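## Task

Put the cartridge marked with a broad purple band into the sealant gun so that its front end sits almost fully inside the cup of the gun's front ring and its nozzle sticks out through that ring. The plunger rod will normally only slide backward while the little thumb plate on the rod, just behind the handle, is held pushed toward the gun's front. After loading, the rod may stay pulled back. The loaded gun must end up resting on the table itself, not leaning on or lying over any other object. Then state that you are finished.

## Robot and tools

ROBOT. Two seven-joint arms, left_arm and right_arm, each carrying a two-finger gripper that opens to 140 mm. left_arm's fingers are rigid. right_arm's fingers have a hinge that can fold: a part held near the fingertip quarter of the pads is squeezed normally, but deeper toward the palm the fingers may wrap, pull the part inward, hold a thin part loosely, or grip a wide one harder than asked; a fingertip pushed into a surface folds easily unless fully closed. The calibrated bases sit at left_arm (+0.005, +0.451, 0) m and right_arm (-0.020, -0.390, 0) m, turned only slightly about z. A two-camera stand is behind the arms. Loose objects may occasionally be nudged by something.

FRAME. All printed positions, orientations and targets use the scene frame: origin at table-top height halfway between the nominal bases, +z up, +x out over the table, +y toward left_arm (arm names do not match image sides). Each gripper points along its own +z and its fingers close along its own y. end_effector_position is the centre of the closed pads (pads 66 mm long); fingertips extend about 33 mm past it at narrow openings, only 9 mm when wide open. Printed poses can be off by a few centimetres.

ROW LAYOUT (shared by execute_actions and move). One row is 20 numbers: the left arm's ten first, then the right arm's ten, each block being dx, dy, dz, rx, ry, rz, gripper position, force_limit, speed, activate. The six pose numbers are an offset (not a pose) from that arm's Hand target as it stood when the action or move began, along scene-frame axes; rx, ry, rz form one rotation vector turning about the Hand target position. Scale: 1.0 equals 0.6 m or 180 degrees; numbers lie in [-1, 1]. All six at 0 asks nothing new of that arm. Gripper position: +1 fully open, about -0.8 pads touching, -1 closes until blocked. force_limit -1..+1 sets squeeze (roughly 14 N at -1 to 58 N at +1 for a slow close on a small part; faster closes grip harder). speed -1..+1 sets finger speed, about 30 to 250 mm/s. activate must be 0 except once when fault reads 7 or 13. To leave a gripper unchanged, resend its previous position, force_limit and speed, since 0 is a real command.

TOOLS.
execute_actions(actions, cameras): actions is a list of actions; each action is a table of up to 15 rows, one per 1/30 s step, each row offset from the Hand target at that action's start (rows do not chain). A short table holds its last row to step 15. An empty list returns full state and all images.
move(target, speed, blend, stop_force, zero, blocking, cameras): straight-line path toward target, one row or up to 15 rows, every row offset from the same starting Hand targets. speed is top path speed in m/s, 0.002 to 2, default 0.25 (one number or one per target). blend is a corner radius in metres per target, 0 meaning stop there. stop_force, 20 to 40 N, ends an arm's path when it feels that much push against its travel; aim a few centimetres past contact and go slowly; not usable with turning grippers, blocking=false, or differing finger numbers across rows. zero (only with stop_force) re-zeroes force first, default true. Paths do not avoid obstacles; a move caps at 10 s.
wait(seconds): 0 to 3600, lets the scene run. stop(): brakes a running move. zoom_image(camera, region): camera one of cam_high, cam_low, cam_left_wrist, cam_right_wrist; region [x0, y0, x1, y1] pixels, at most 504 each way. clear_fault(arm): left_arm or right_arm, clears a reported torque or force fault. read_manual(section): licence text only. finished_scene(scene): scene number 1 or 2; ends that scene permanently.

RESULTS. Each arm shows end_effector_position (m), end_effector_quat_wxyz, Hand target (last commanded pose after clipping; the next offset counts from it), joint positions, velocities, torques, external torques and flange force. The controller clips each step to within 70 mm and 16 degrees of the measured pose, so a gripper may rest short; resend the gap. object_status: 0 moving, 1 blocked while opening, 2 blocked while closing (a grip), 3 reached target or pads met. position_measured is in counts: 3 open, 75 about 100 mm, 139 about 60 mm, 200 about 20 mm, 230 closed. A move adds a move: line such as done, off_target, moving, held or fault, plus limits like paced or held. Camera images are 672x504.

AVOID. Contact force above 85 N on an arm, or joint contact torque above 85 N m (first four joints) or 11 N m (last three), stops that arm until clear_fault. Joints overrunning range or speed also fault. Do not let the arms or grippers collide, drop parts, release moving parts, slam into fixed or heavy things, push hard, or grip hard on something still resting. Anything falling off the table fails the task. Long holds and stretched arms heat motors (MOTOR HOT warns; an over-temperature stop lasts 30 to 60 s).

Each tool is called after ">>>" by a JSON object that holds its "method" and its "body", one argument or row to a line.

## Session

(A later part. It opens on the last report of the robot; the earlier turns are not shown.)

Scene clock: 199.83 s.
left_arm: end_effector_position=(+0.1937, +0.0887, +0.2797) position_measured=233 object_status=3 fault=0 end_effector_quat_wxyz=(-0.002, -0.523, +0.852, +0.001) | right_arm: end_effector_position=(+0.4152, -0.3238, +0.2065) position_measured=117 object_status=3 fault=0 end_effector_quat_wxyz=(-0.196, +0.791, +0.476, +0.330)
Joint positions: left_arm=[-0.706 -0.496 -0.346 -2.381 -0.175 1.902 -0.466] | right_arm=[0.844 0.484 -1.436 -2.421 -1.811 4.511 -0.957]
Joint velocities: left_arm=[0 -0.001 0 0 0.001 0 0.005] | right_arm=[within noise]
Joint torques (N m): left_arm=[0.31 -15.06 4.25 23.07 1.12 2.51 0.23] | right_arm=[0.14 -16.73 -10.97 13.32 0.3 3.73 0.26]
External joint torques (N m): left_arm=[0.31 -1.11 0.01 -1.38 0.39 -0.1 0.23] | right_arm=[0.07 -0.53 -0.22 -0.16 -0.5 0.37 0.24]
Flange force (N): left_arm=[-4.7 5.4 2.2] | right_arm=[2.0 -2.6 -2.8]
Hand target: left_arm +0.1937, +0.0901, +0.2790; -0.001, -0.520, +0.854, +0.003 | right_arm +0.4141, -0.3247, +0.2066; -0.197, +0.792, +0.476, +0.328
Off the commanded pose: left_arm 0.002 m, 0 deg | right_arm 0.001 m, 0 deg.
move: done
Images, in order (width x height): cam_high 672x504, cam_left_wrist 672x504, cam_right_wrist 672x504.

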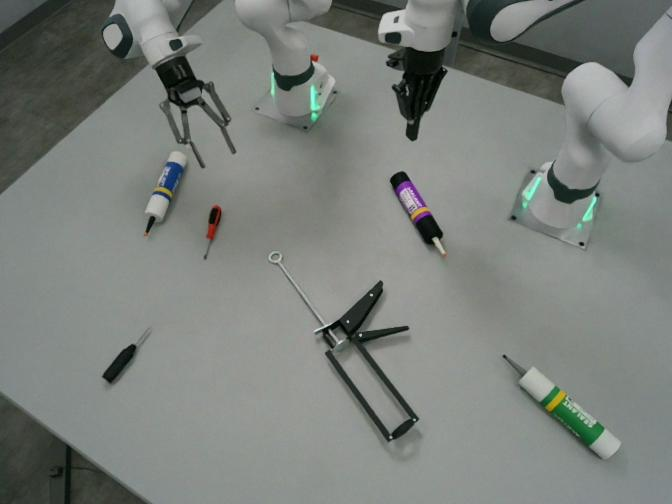

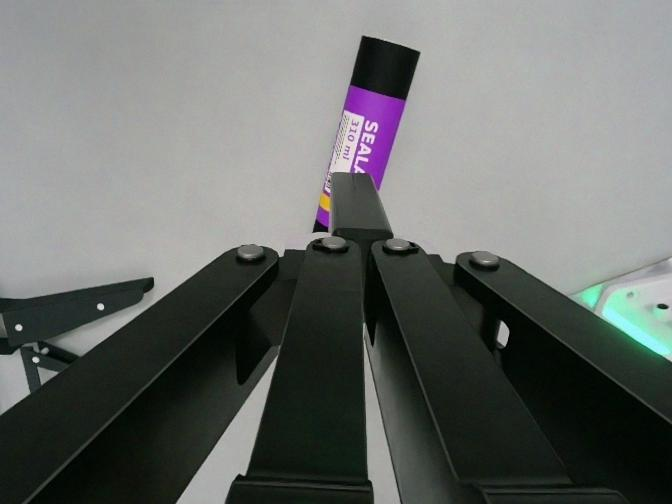

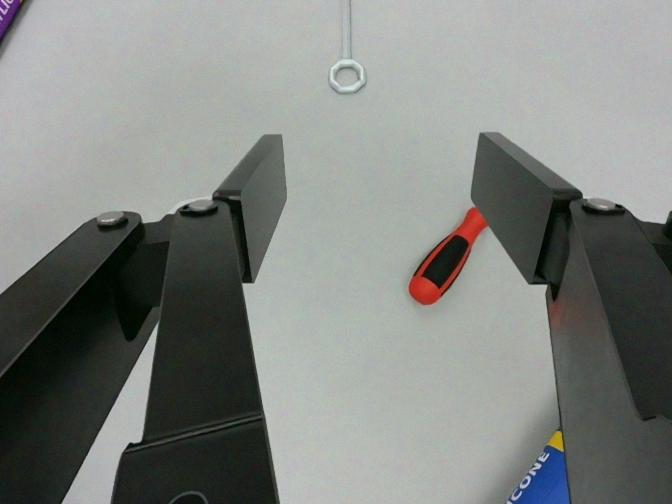

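>>> {"method": "move", "body": {
  "target": [-0.0145,0.0365,-0.21,0,0,-0.111,0.2,0.6,0,0,0,0,0,0,0,0,0.1,0.3,-0.5,0],
  "speed": 0.25,
  "cameras": ["cam_left_wrist","cam_high"]
}}

Scene clock: 218.07 s.
left_arm: end_effector_position=(+0.1847, +0.1116, +0.1544) position_measured=104 object_status=3 fault=0 end_effector_quat_wxyz=(-0.001, -0.368, +0.930, +0.002) | right_arm: end_effector_position=(+0.4152, -0.3238, +0.2065) position_measured=117 object_status=3 fault=0 end_effector_quat_wxyz=(-0.196, +0.791, +0.476, +0.330)
Joint positions: left_arm=[-0.827 -0.425 -0.279 -2.673 -0.148 2.252 -0.151] | right_arm=[0.844 0.484 -1.436 -2.421 -1.811 4.511 -0.956]
Joint velocities: left_arm=[-0.001 -0.001 0 0 0.001 0.001 0.007] | right_arm=[within noise]
Joint torques (N m): left_arm=[0.31 -15.63 2.51 21.44 0.97 2.81 0.33] | right_arm=[0.14 -16.66 -11.02 13.32 0.3 3.73 0.2]
External joint torques (N m): left_arm=[0.3 -0.48 0.1 -1.19 0.39 0.24 0.33] | right_arm=[0.17 -0.39 -0.16 -0.22 -0.51 0.36 0.17]
Flange force (N): left_arm=[-2.6 4.2 1.5] | right_arm=[1.9 -2.8 -2.5]
Hand target: left_arm +0.1850, +0.1120, +0.1530; +0.000, -0.364, +0.931, +0.003 | right_arm +0.4141, -0.3247, +0.2066; -0.197, +0.792, +0.476, +0.328
Off the commanded pose: left_arm 0.001 m, 0 deg | right_arm 0.001 m, 0 deg.
move: done
Images, in order (width x height): cam_high 672x504, cam_left_wrist 672x504.

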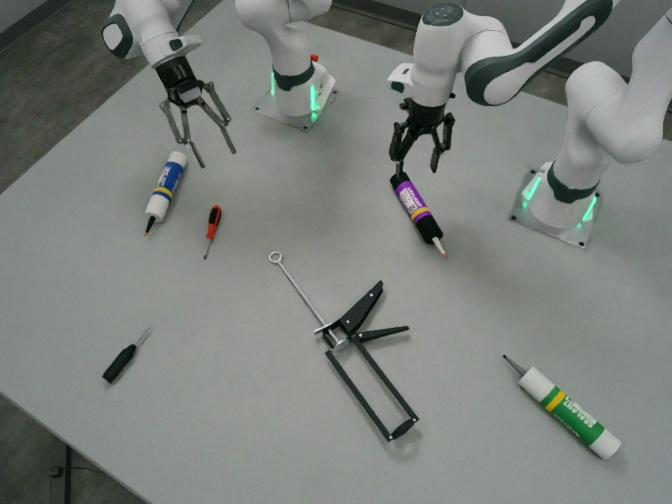

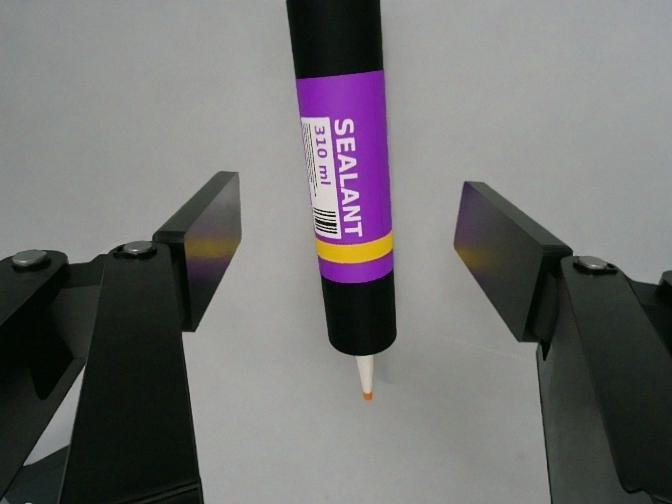

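>>> {"method": "move", "body": {
  "target": [-0.01,0,-0.175,0,0,0.023,0.2,0.6,0,0,0,0,0,0,0,0,0.1,0.3,-0.5,0],
  "speed": 0.15
}}

>>> {"method": "move", "body": {
  "target": [0,0,0,0,0,0,-1,0.6,-1,0,0,0,0,0,0,0,0.1,0.3,-0.5,0],
  "cameras": ["cam_left_wrist"]
}}

>>> {"method": "wait", "body": {
  "seconds": 0.8
}}

>>> {"method": "move", "body": {
  "target": [0,0,0.17,0,0,0,-1,0.6,-1,0,0,0,0,0,0,0,0.1,0.3,-0.5,0],
  "speed": 0.1,
  "cameras": ["cam_left_wrist","cam_high","cam_low"]
}}

Scene clock: 229.47 s.
left_arm: end_effector_position=(+0.1784, +0.1126, +0.0484) position_measured=104 object_status=3 fault=0 end_effector_quat_wxyz=(-0.001, -0.396, +0.918, +0.004) | right_arm: end_effector_position=(+0.4152, -0.3238, +0.2065) position_measured=117 object_status=3 fault=0 end_effector_quat_wxyz=(-0.196, +0.791, +0.476, +0.330)
Joint positions: left_arm=[-0.78 -0.172 -0.36 -2.776 -0.121 2.604 -0.254] | right_arm=[0.844 0.484 -1.436 -2.421 -1.811 4.511 -0.956]
Joint velocities: left_arm=[0 0 0.001 0 0 0 -0.005] | right_arm=[within noise]
Joint torques (N m): left_arm=[1.19 -20.06 0.5 17.77 0.77 2.83 -0.12] | right_arm=[0.21 -16.67 -11.02 13.28 0.29 3.72 0.21]
External joint torques (N m): left_arm=[1.2 -0.9 -0.71 -0.52 0.38 0.27 -0.12] | right_arm=[0.16 -0.46 -0.24 -0.26 -0.52 0.35 0.19]
Flange force (N): left_arm=[-1.0 1.9 -0.1] | right_arm=[2.1 -3.4 -2.8]
Hand target: left_arm +0.1790, +0.1120, +0.0480; +0.000, -0.398, +0.918, +0.003 | right_arm +0.4141, -0.3247, +0.2066; -0.197, +0.792, +0.476, +0.328
Off the commanded pose: left_arm 0.001 m, 0 deg | right_arm 0.001 m, 0 deg.
move: done

Scene clock: 231.23 s.
left_arm: end_effector_position=(+0.1787, +0.1121, +0.0486) position_measured=160 object_status=0 fault=0 end_effector_quat_wxyz=(-0.001, -0.398, +0.917, +0.003) | right_arm: end_effector_position=(+0.4152, -0.3238, +0.2065) position_measured=117 object_status=3 fault=0 end_effector_quat_wxyz=(-0.196, +0.791, +0.476, +0.330)
Joint positions: left_arm=[-0.779 -0.172 -0.361 -2.776 -0.121 2.605 -0.258] | right_arm=[0.844 0.484 -1.436 -2.421 -1.811 4.511 -0.956]
Joint torques (N m): left_arm=[0.96 -18.66 0.68 17.14 0.77 3.01 -0.03] | right_arm=[0.11 -16.74 -11.04 13.32 0.3 3.72 0.19]
External joint torques (N m): left_arm=[1.01 0.55 -0.5 -1.25 0.38 0.43 -0.03] | right_arm=[0.19 -0.52 -0.17 -0.17 -0.51 0.36 0.17]
Flange force (N): left_arm=[-0.8 0.2 5.1] | right_arm=[2.1 -3.0 -2.7]
Hand target: left_arm +0.1790, +0.1120, +0.0480; +0.000, -0.398, +0.918, +0.003 | right_arm +0.4141, -0.3247, +0.2066; -0.197, +0.792, +0.476, +0.328
Off the commanded pose: left_arm 0.001 m, 0 deg | right_arm 0.001 m, 0 deg.
move: done

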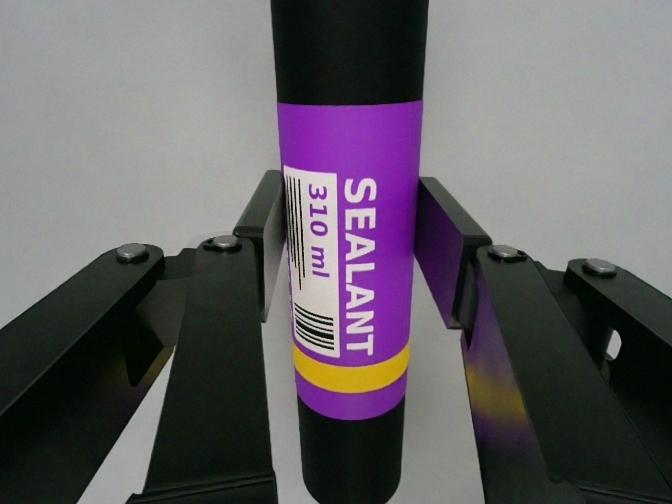

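Scene clock: 232.03 s.
left_arm: end_effector_position=(+0.1787, +0.1121, +0.0486) position_measured=160 object_status=2 fault=0 end_effector_quat_wxyz=(-0.001, -0.398, +0.917, +0.003) | right_arm: end_effector_position=(+0.4152, -0.3238, +0.2065) position_measured=117 object_status=3 fault=0 end_effector_quat_wxyz=(-0.196, +0.791, +0.476, +0.330)
Joint positions: left_arm=[-0.779 -0.172 -0.361 -2.776 -0.121 2.605 -0.258] | right_arm=[0.844 0.484 -1.436 -2.421 -1.811 4.511 -0.956]
Joint torques (N m): left_arm=[0.95 -18.61 0.73 17.09 0.76 3.01 -0.1] | right_arm=[0.13 -16.64 -11.06 13.21 0.3 3.73 0.24]
External joint torques (N m): left_arm=[0.95 0.6 -0.5 -1.24 0.38 0.43 -0.1] | right_arm=[0.1 -0.48 -0.28 -0.31 -0.51 0.38 0.22]
Flange force (N): left_arm=[-0.5 0.1 5.3] | right_arm=[2.0 -3.3 -2.9]
Hand target: left_arm +0.1790, +0.1120, +0.0480; +0.000, -0.398, +0.918, +0.003 | right_arm +0.4141, -0.3247, +0.2066; -0.197, +0.792, +0.476, +0.328
Tool commands: left_gripper/position=-1.0 left_gripper/force_limit=+0.6 left_gripper/speed=-1.0 left_gripper/activate=+0.0 right_gripper/position=+0.1 right_gripper/force_limit=+0.3 right_gripper/speed=-0.5 right_gripper/activate=+0.0
Off the commanded pose: left_arm 0.001 m, 0 deg | right_arm 0.001 m, 0 deg.
wait: 0.80 s; at rest by 0.17 s

Scene clock: 233.83 s.
left_arm: end_effector_position=(+0.1774, +0.1152, +0.1456) position_measured=160 object_status=2 fault=0 end_effector_quat_wxyz=(-0.001, -0.400, +0.917, +0.008) | right_arm: end_effector_position=(+0.4152, -0.3238, +0.2065) position_measured=117 object_status=3 fault=0 end_effector_quat_wxyz=(-0.196, +0.791, +0.476, +0.330)
Joint positions: left_arm=[-0.822 -0.423 -0.301 -2.692 -0.16 2.263 -0.225] | right_arm=[0.844 0.484 -1.436 -2.421 -1.811 4.511 -0.956]
Joint velocities: left_arm=[-0.002 -0.002 0 0 0 -0.005 0] | right_arm=[within noise]
Joint torques (N m): left_arm=[0.22 -18.81 2.76 23.86 0.81 2.66 0.29] | right_arm=[0.15 -16.7 -11.04 13.25 0.31 3.73 0.19]
External joint torques (N m): left_arm=[0.23 -3.91 0.22 1.48 0.24 0.11 0.29] | right_arm=[0.18 -0.47 -0.19 -0.29 -0.51 0.37 0.17]
Flange force (N): left_arm=[-3.7 8.5 -9.1] | right_arm=[1.9 -3.3 -2.6]
Hand target: left_arm +0.1790, +0.1120, +0.1500; +0.000, -0.398, +0.918, +0.003 | right_arm +0.4141, -0.3247, +0.2066; -0.197, +0.792, +0.476, +0.328
Off the commanded pose: left_arm 0.006 m, 1 deg | right_arm 0.001 m, 0 deg.
move: off_target (left_arm)
Images, in order (width x height): cam_high 672x504, cam_low 672x504, cam_left_wrist 672x504.

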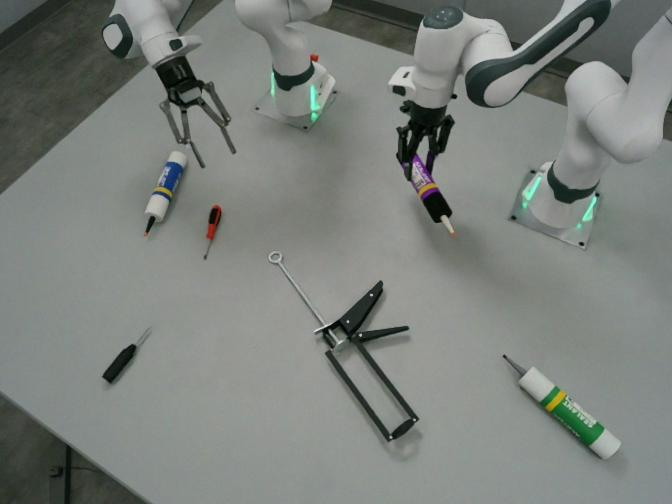

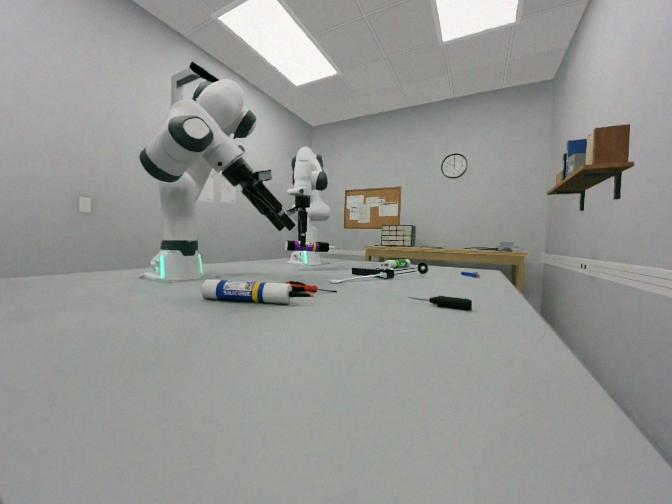

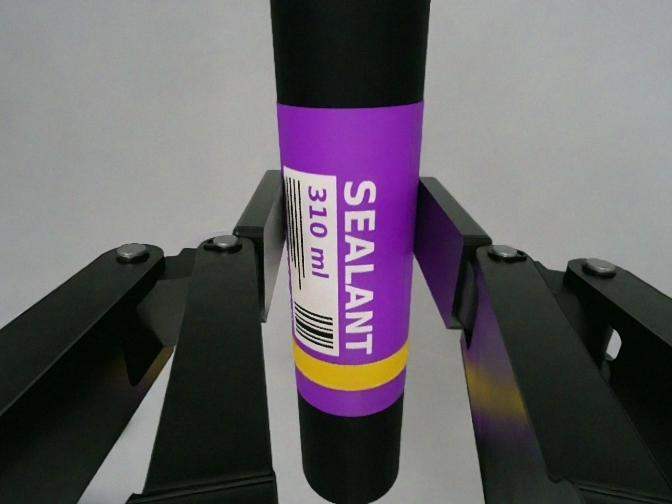

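>>> {"method": "move", "body": {
  "target": [
    [0.45,0.02,0.2,0,0,0.044,-1,0.6,-1,0,0.12,0.25,0.12,0.122,-0.066,0,0.1,0.3,-0.5,0],
    [0.755,0.025,0.05,0,0,0.088,-1,0.6,-1,0,0.12,0.25,0.12,0.122,-0.066,0,0.1,0.3,-0.5,0]
  ],
  "speed": 0.25,
  "blend": 0.05,
  "cameras": ["cam_left_wrist","cam_high","cam_right_wrist"]
}}

Scene clock: 260.77 s.
left_arm: end_effector_position=(+0.6292, +0.1285, +0.1740) position_measured=160 object_status=2 fault=0 end_effector_quat_wxyz=(-0.003, -0.522, +0.853, +0.008) | right_arm: end_effector_position=(+0.4845, -0.1745, +0.2753) position_measured=117 object_status=3 fault=0 end_effector_quat_wxyz=(-0.295, +0.704, +0.423, +0.488)
Joint positions: left_arm=[-0.507 0.538 0.012 -1.419 -0.003 1.941 -0.003] | right_arm=[0.699 0.4 -0.948 -2.428 -1.366 4.558 -1.022]
Joint velocities: left_arm=[0 0 0 0.002 0.001 -0.005 0.001] | right_arm=[within noise]
Joint torques (N m): left_arm=[1.14 -54.62 0.29 26.64 0.95 2.74 0.33] | right_arm=[0.04 -26.46 -6.47 12.91 1.61 3.33 -0.1]
External joint torques (N m): left_arm=[1.13 -5.46 -0.36 1.99 0.25 0.2 0.33] | right_arm=[0.09 -1.34 0.65 -0.23 0.33 0.32 -0.13]
Flange force (N): left_arm=[-1.7 8.9 -6.0] | right_arm=[1.5 -3.9 -0.3]
Hand target: left_arm +0.6320, +0.1270, +0.1800; -0.001, -0.520, +0.854, +0.003 | right_arm +0.4861, -0.1747, +0.2786; -0.294, +0.702, +0.422, +0.492
Off the commanded pose: left_arm 0.007 m, 1 deg | right_arm 0.004 m, 1 deg.
joint sent to its limit (right arm) — joint 6 (wrist pitch), upper limit. The joint targets still meet the commanded pose.
move: off_target (left_arm, right_arm)
Images, in order (width x height): cam_high 672x504, cam_left_wrist 672x504, cam_right_wrist 672x504.

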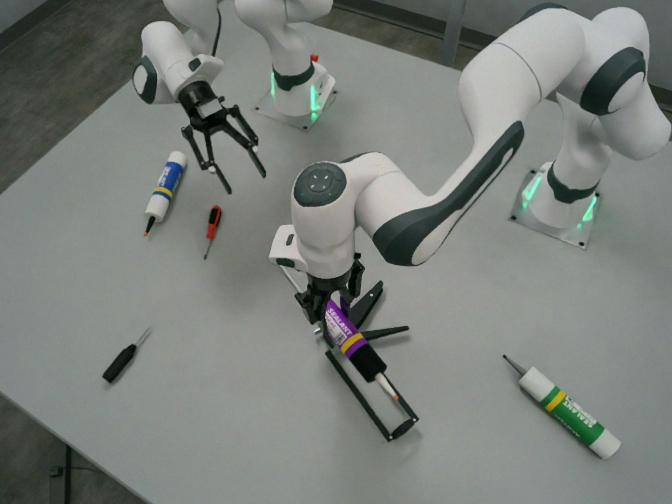

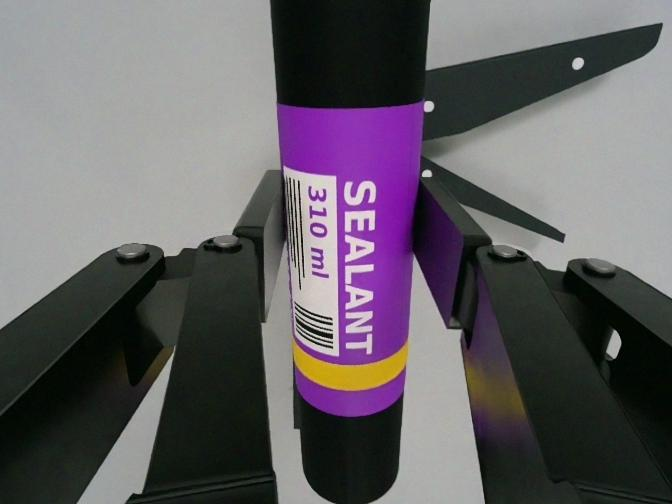

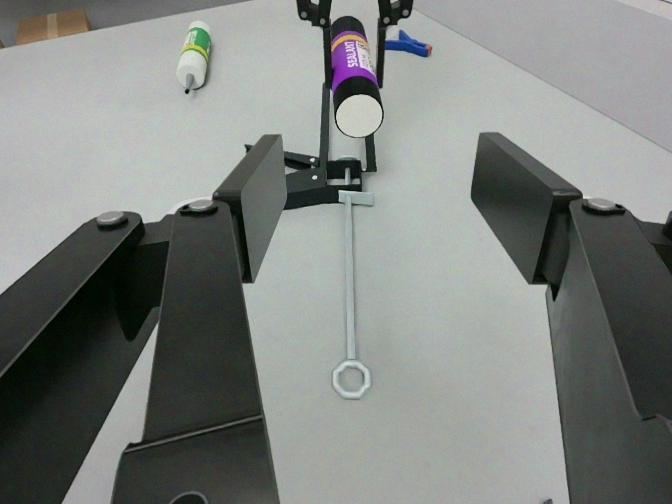

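>>> {"method": "zoom_image", "body": {
  "camera": "cam_right_wrist",
  "region": [270, 0, 430, 220]
}}

>>> {"method": "zoom_image", "body": {
  "camera": "cam_high",
  "region": [290, 270, 430, 450]
}}

Scaled by 2.291.

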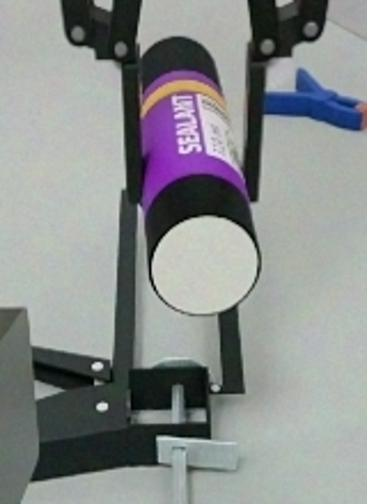

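Scaled by 2.800.

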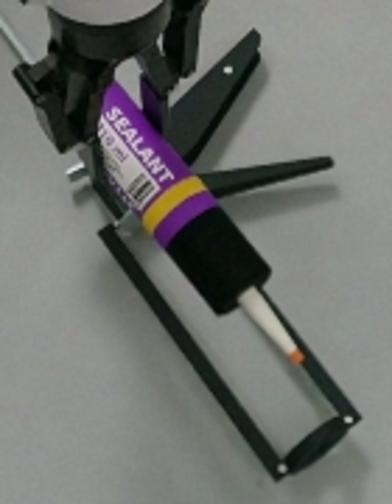

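>>> {"method": "move", "body": {
  "target": [-0.0113,0.006,-0.083,-0.0645,0.0325,-0.0128,-1,0.6,-1,0,0,0,0,0,0,0,0.1,0.3,-0.5,0],
  "speed": 0.15,
  "cameras": ["cam_high","cam_right_wrist","cam_low"]
}}

>>> {"method": "zoom_image", "body": {
  "camera": "cam_right_wrist",
  "region": [270, 0, 430, 220]
}}

>>> {"method": "zoom_image", "body": {
  "camera": "cam_high",
  "region": [290, 270, 430, 450]
}}

>>> {"method": "zoom_image", "body": {
  "camera": "cam_low",
  "region": [330, 220, 450, 300]
}}

Scene clock: 285.00 s.
left_arm: end_effector_position=(+0.6209, +0.1323, +0.1246) position_measured=160 object_status=2 fault=0 end_effector_quat_wxyz=(-0.101, -0.502, +0.858, -0.051) | right_arm: end_effector_position=(+0.4845, -0.1745, +0.2753) position_measured=117 object_status=3 fault=0 end_effector_quat_wxyz=(-0.295, +0.704, +0.423, +0.488)
Joint positions: left_arm=[-0.315 0.575 -0.119 -1.504 -0.177 2.028 0.197] | right_arm=[0.699 0.4 -0.948 -2.428 -1.366 4.558 -1.022]
Joint velocities: left_arm=[0.001 -0.001 0 0.001 -0.001 0 0.006] | right_arm=[within noise]
Joint torques (N m): left_arm=[1.1 -55.35 -2.47 25.35 0.35 3.01 0.32] | right_arm=[0.11 -26.35 -6.49 12.92 1.6 3.34 -0.09]
External joint torques (N m): left_arm=[0.88 -5.87 -0.89 1.28 -0.03 0.65 0.31] | right_arm=[0.12 -1.29 0.59 -0.22 0.32 0.34 -0.12]
Flange force (N): left_arm=[2.1 14.9 -5.4] | right_arm=[1.4 -3.8 -0.3]
Hand target: left_arm +0.6252, +0.1306, +0.1302; -0.097, -0.499, +0.859, -0.057 | right_arm +0.4861, -0.1747, +0.2786; -0.294, +0.702, +0.422, +0.492
Off the commanded pose: left_arm 0.007 m, 1 deg | right_arm 0.004 m, 1 deg.
joint sent to its limit (right arm) — joint 6 (wrist pitch), upper limit. The joint targets still meet the commanded pose.
move: off_target (left_arm)
Images, in order (width x height): cam_high 672x504, cam_low 672x504, cam_right_wrist 672x504.

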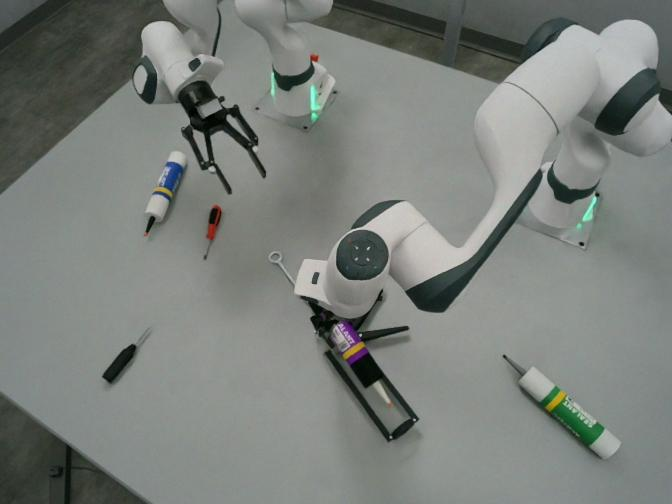

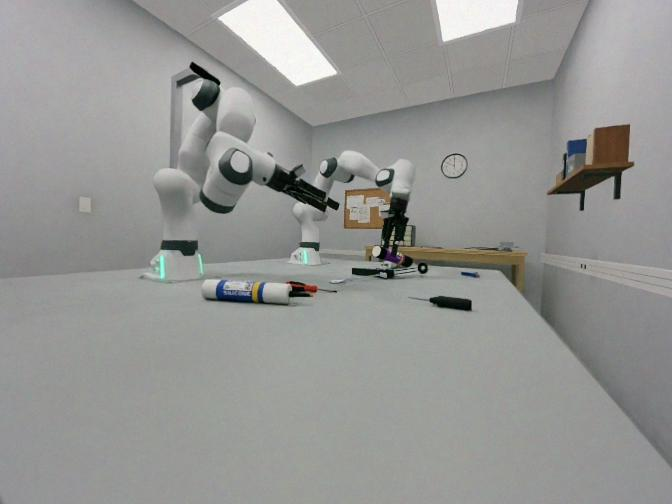

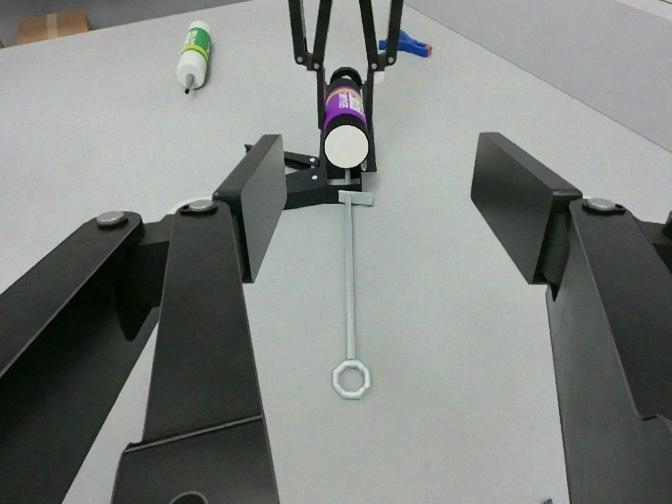

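Scaled by 2.291.

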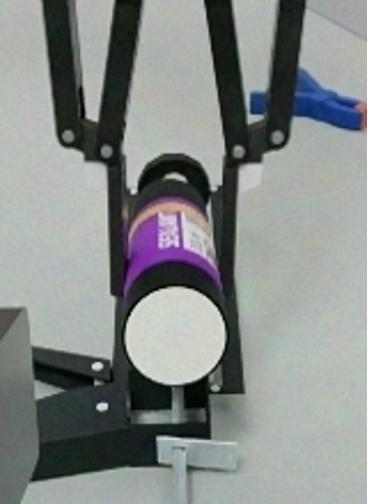

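Scaled by 2.800.

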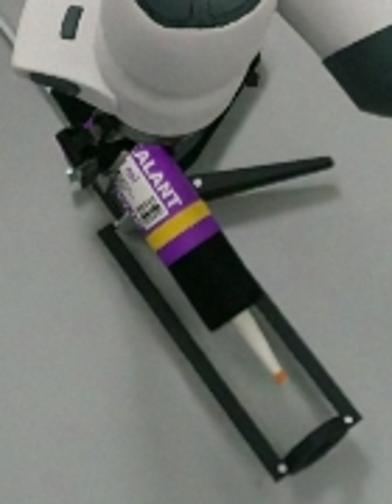

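Scaled by 4.200.

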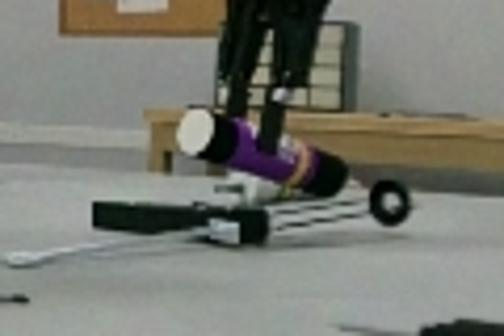

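>>> {"method": "move", "body": {
  "target": [0.0153,0.0297,-0.033,0,0,0,-1,0.6,-1,0,0,0,0,0,0,0,0.1,0.3,-0.5,0],
  "speed": 0.08,
  "cameras": ["cam_high","cam_right_wrist","cam_low"]
}}

>>> {"method": "zoom_image", "body": {
  "camera": "cam_right_wrist",
  "region": [270, 0, 430, 220]
}}

>>> {"method": "zoom_image", "body": {
  "camera": "cam_high",
  "region": [290, 270, 430, 450]
}}

>>> {"method": "zoom_image", "body": {
  "camera": "cam_low",
  "region": [330, 220, 450, 300]
}}

Scene clock: 295.87 s.
left_arm: end_effector_position=(+0.6297, +0.1502, +0.1046) position_measured=160 object_status=2 fault=0 end_effector_quat_wxyz=(-0.102, -0.502, +0.857, -0.051) | right_arm: end_effector_position=(+0.4845, -0.1745, +0.2753) position_measured=117 object_status=3 fault=0 end_effector_quat_wxyz=(-0.295, +0.704, +0.423, +0.488)
Joint positions: left_arm=[-0.287 0.604 -0.118 -1.509 -0.177 2.055 0.23] | right_arm=[0.699 0.4 -0.948 -2.428 -1.366 4.558 -1.022]
Joint velocities: left_arm=[-0.001 0 -0.001 0.001 0 0.001 0.006] | right_arm=[within noise]
Joint torques (N m): left_arm=[0.8 -55.94 -2.55 25.27 0.37 2.96 0.22] | right_arm=[0.08 -26.42 -6.48 12.93 1.61 3.33 -0.06]
External joint torques (N m): left_arm=[0.7 -6.07 -0.83 1.48 -0.02 0.64 0.21] | right_arm=[0.13 -1.33 0.64 -0.18 0.33 0.32 -0.09]
Flange force (N): left_arm=[2.9 14.0 -6.1] | right_arm=[1.6 -3.8 -0.2]
Hand target: left_arm +0.6344, +0.1484, +0.1104; -0.097, -0.499, +0.859, -0.057 | right_arm +0.4861, -0.1747, +0.2786; -0.294, +0.702, +0.422, +0.492
Off the commanded pose: left_arm 0.008 m, 1 deg | right_arm 0.004 m, 1 deg.
joint sent to its limit (right arm) — joint 6 (wrist pitch), upper limit. The joint targets still meet the commanded pose.
move: off_target (left_arm)
Images, in order (width x height): cam_high 672x504, cam_low 672x504, cam_right_wrist 672x504.

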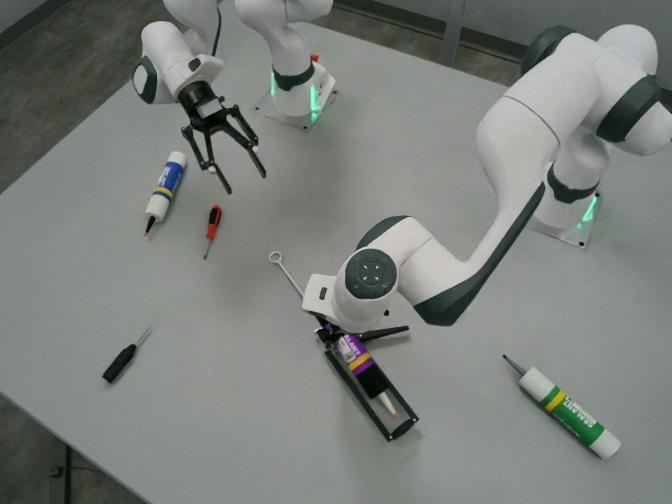

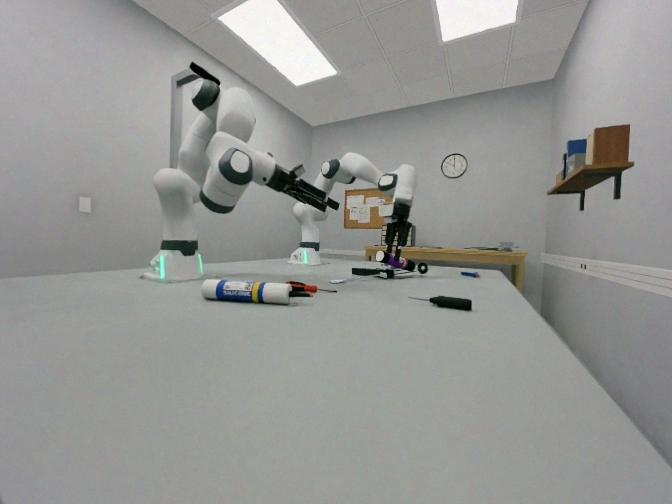

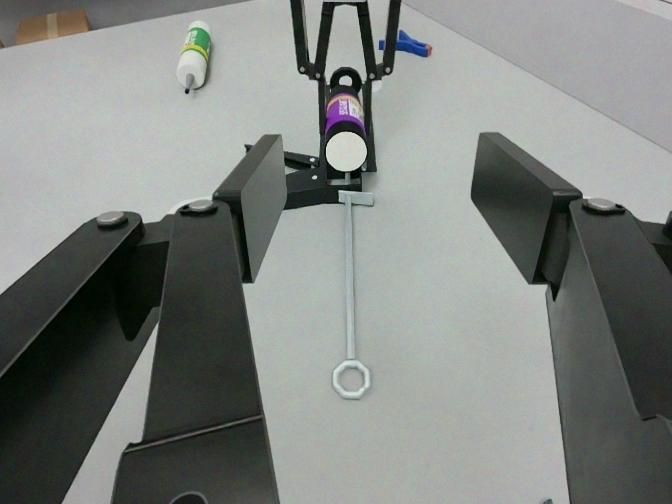

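Scaled by 2.291.

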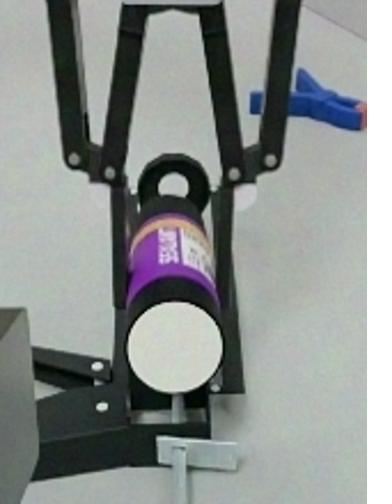

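Scaled by 2.800.

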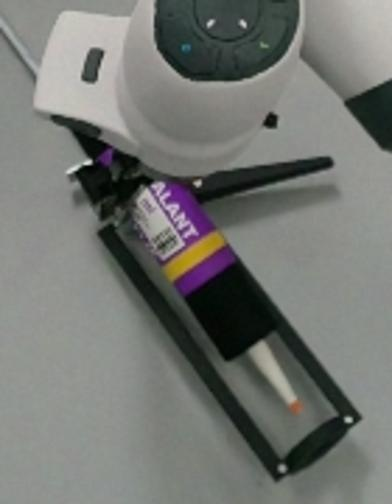

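Scaled by 4.200.

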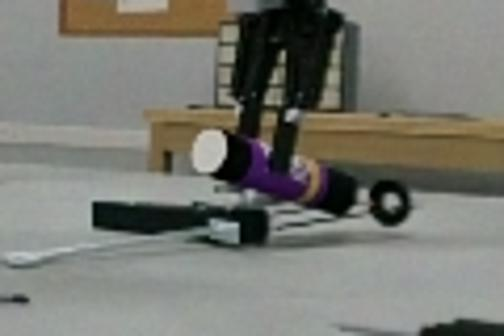

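>>> {"method": "move", "body": {
  "target": [0.0268,0.052,-0.023,0,0,0,-1,0.6,-1,0,0,0,0,0,0,0,0.1,0.3,-0.5,0],
  "speed": 0.06,
  "cameras": ["cam_high","cam_right_wrist","cam_low"]
}}

>>> {"method": "zoom_image", "body": {
  "camera": "cam_right_wrist",
  "region": [270, 0, 430, 220]
}}

>>> {"method": "zoom_image", "body": {
  "camera": "cam_high",
  "region": [290, 270, 430, 450]
}}

>>> {"method": "zoom_image", "body": {
  "camera": "cam_low",
  "region": [330, 220, 450, 300]
}}

Scene clock: 308.10 s.
left_arm: end_effector_position=(+0.6445, +0.1790, +0.0907) position_measured=160 object_status=2 fault=0 end_effector_quat_wxyz=(-0.103, -0.502, +0.857, -0.052) | right_arm: end_effector_position=(+0.4845, -0.1745, +0.2753) position_measured=117 object_status=3 fault=0 end_effector_quat_wxyz=(-0.295, +0.704, +0.423, +0.488)
Joint positions: left_arm=[-0.244 0.635 -0.116 -1.492 -0.176 2.058 0.279] | right_arm=[0.699 0.4 -0.948 -2.428 -1.366 4.558 -1.022]
Joint velocities: left_arm=[-0.001 0 0 0 -0.001 -0.001 0.005] | right_arm=[within noise]
Joint torques (N m): left_arm=[1.63 -56.03 -1.76 25.57 0.94 2.82 0.35] | right_arm=[0.11 -26.42 -6.47 12.91 1.58 3.33 -0.07]
External joint torques (N m): left_arm=[1.48 -5.51 -0.04 1.86 0.55 0.52 0.35] | right_arm=[0.13 -1.38 0.62 -0.19 0.31 0.34 -0.1]
Flange force (N): left_arm=[1.3 9.9 -6.6] | right_arm=[1.8 -3.9 -0.4]
Hand target: left_arm +0.6505, +0.1796, +0.0966; -0.097, -0.499, +0.859, -0.057 | right_arm +0.4861, -0.1747, +0.2786; -0.294, +0.702, +0.422, +0.492
Off the commanded pose: left_arm 0.008 m, 1 deg | right_arm 0.004 m, 1 deg.
joint sent to its limit (right arm) — joint 6 (wrist pitch), upper limit. The joint targets still meet the commanded pose.
move: off_target (left_arm)
Images, in order (width x height): cam_high 672x504, cam_low 672x504, cam_right_wrist 672x504.

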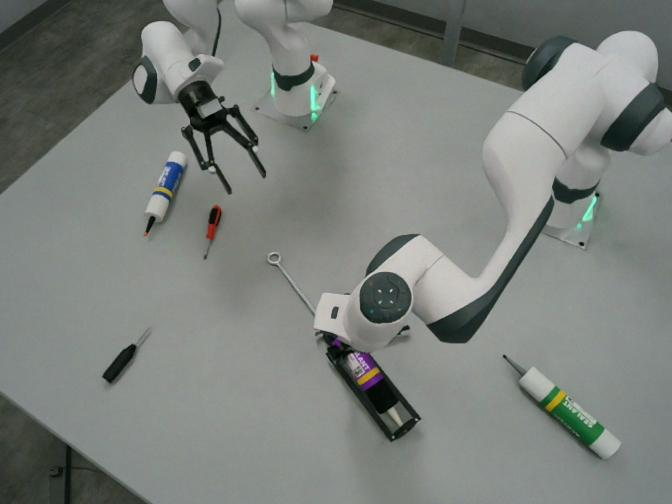

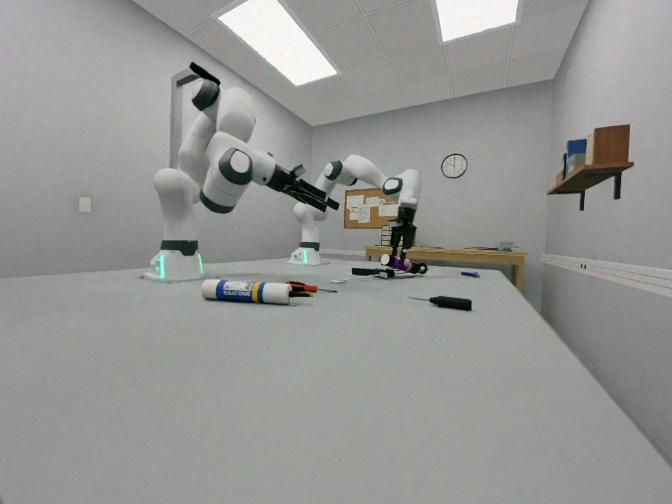

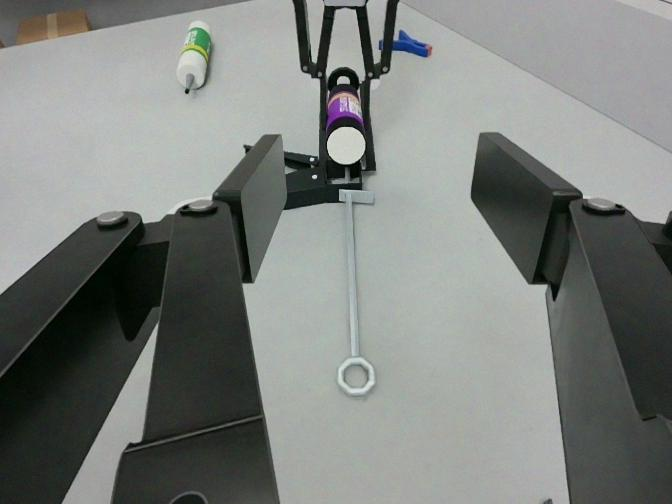

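Scaled by 2.291.

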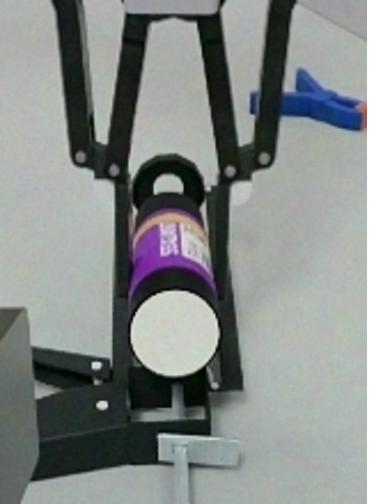

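Scaled by 2.800.

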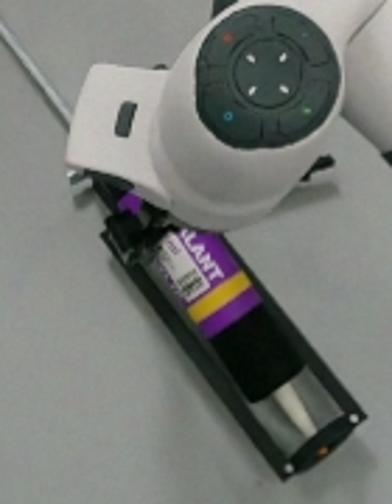

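Scaled by 4.200.

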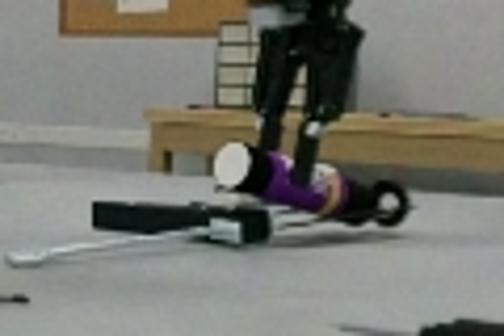

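>>> {"method": "move", "body": {
  "target": [0.0232,0.0442,-0.02,0,0,0.002,-1,0.6,-1,0,0,0,0,0,0,0,0.1,0.3,-0.5,0],
  "speed": 0.05,
  "cameras": ["cam_high","cam_right_wrist","cam_low"]
}}

>>> {"method": "zoom_image", "body": {
  "camera": "cam_right_wrist",
  "region": [270, 0, 430, 220]
}}

>>> {"method": "zoom_image", "body": {
  "camera": "cam_high",
  "region": [290, 270, 430, 450]
}}

>>> {"method": "zoom_image", "body": {
  "camera": "cam_low",
  "region": [330, 220, 450, 300]
}}

Scene clock: 318.83 s.
left_arm: end_effector_position=(+0.6598, +0.2011, +0.0841) position_measured=160 object_status=2 fault=0 end_effector_quat_wxyz=(-0.101, -0.503, +0.856, -0.056) | right_arm: end_effector_position=(+0.4845, -0.1745, +0.2753) position_measured=117 object_status=3 fault=0 end_effector_quat_wxyz=(-0.295, +0.704, +0.423, +0.488)
Joint positions: left_arm=[-0.21 0.663 -0.113 -1.463 -0.176 2.058 0.314] | right_arm=[0.699 0.4 -0.948 -2.428 -1.366 4.558 -1.022]
Joint torques (N m): left_arm=[2.95 -53.19 0.11 24.01 1.35 2.97 0.4] | right_arm=[0.08 -26.41 -6.48 12.88 1.61 3.32 -0.1]
External joint torques (N m): left_arm=[2.84 -2.15 1.84 0.41 0.97 0.69 0.39] | right_arm=[0.05 -1.37 0.57 -0.27 0.34 0.32 -0.12]
Flange force (N): left_arm=[-2.0 7.7 -2.1] | right_arm=[1.5 -4.2 -0.5]
Hand target: left_arm +0.6644, +0.2062, +0.0846; -0.096, -0.502, +0.858, -0.057 | right_arm +0.4861, -0.1747, +0.2786; -0.294, +0.702, +0.422, +0.492
Off the commanded pose: left_arm 0.007 m, 1 deg | right_arm 0.004 m, 1 deg.
joint sent to its limit (right arm) — joint 6 (wrist pitch), upper limit. The joint targets still meet the commanded pose.
move: off_target (left_arm)
Images, in order (width x height): cam_high 672x504, cam_low 672x504, cam_right_wrist 672x504.

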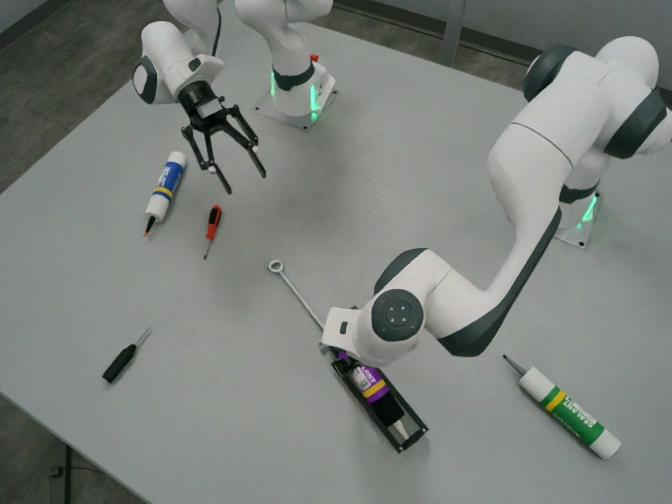

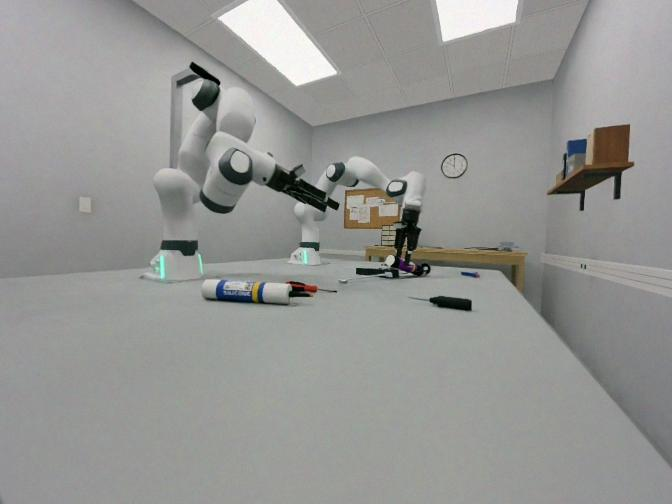

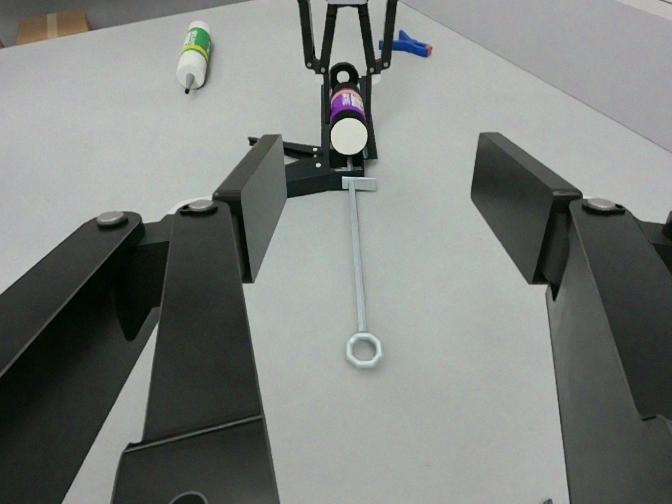

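Scaled by 2.291.

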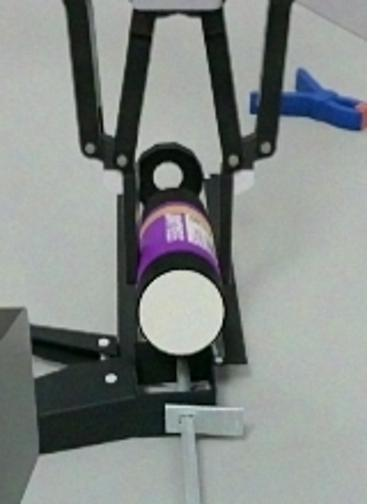

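Scaled by 2.800.

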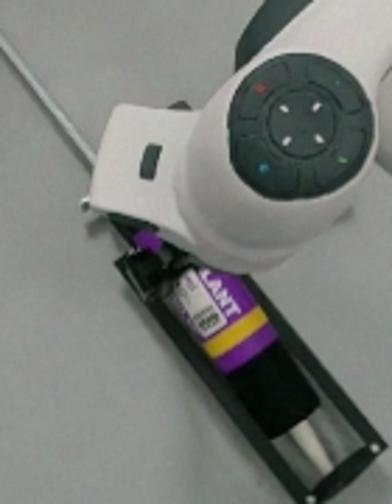

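Scaled by 4.200.

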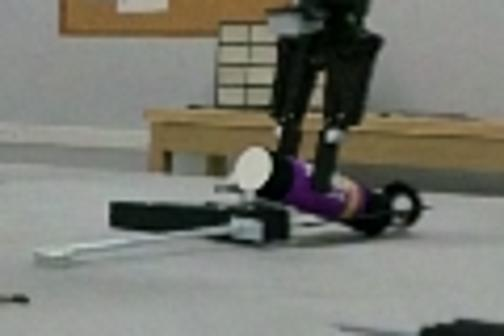

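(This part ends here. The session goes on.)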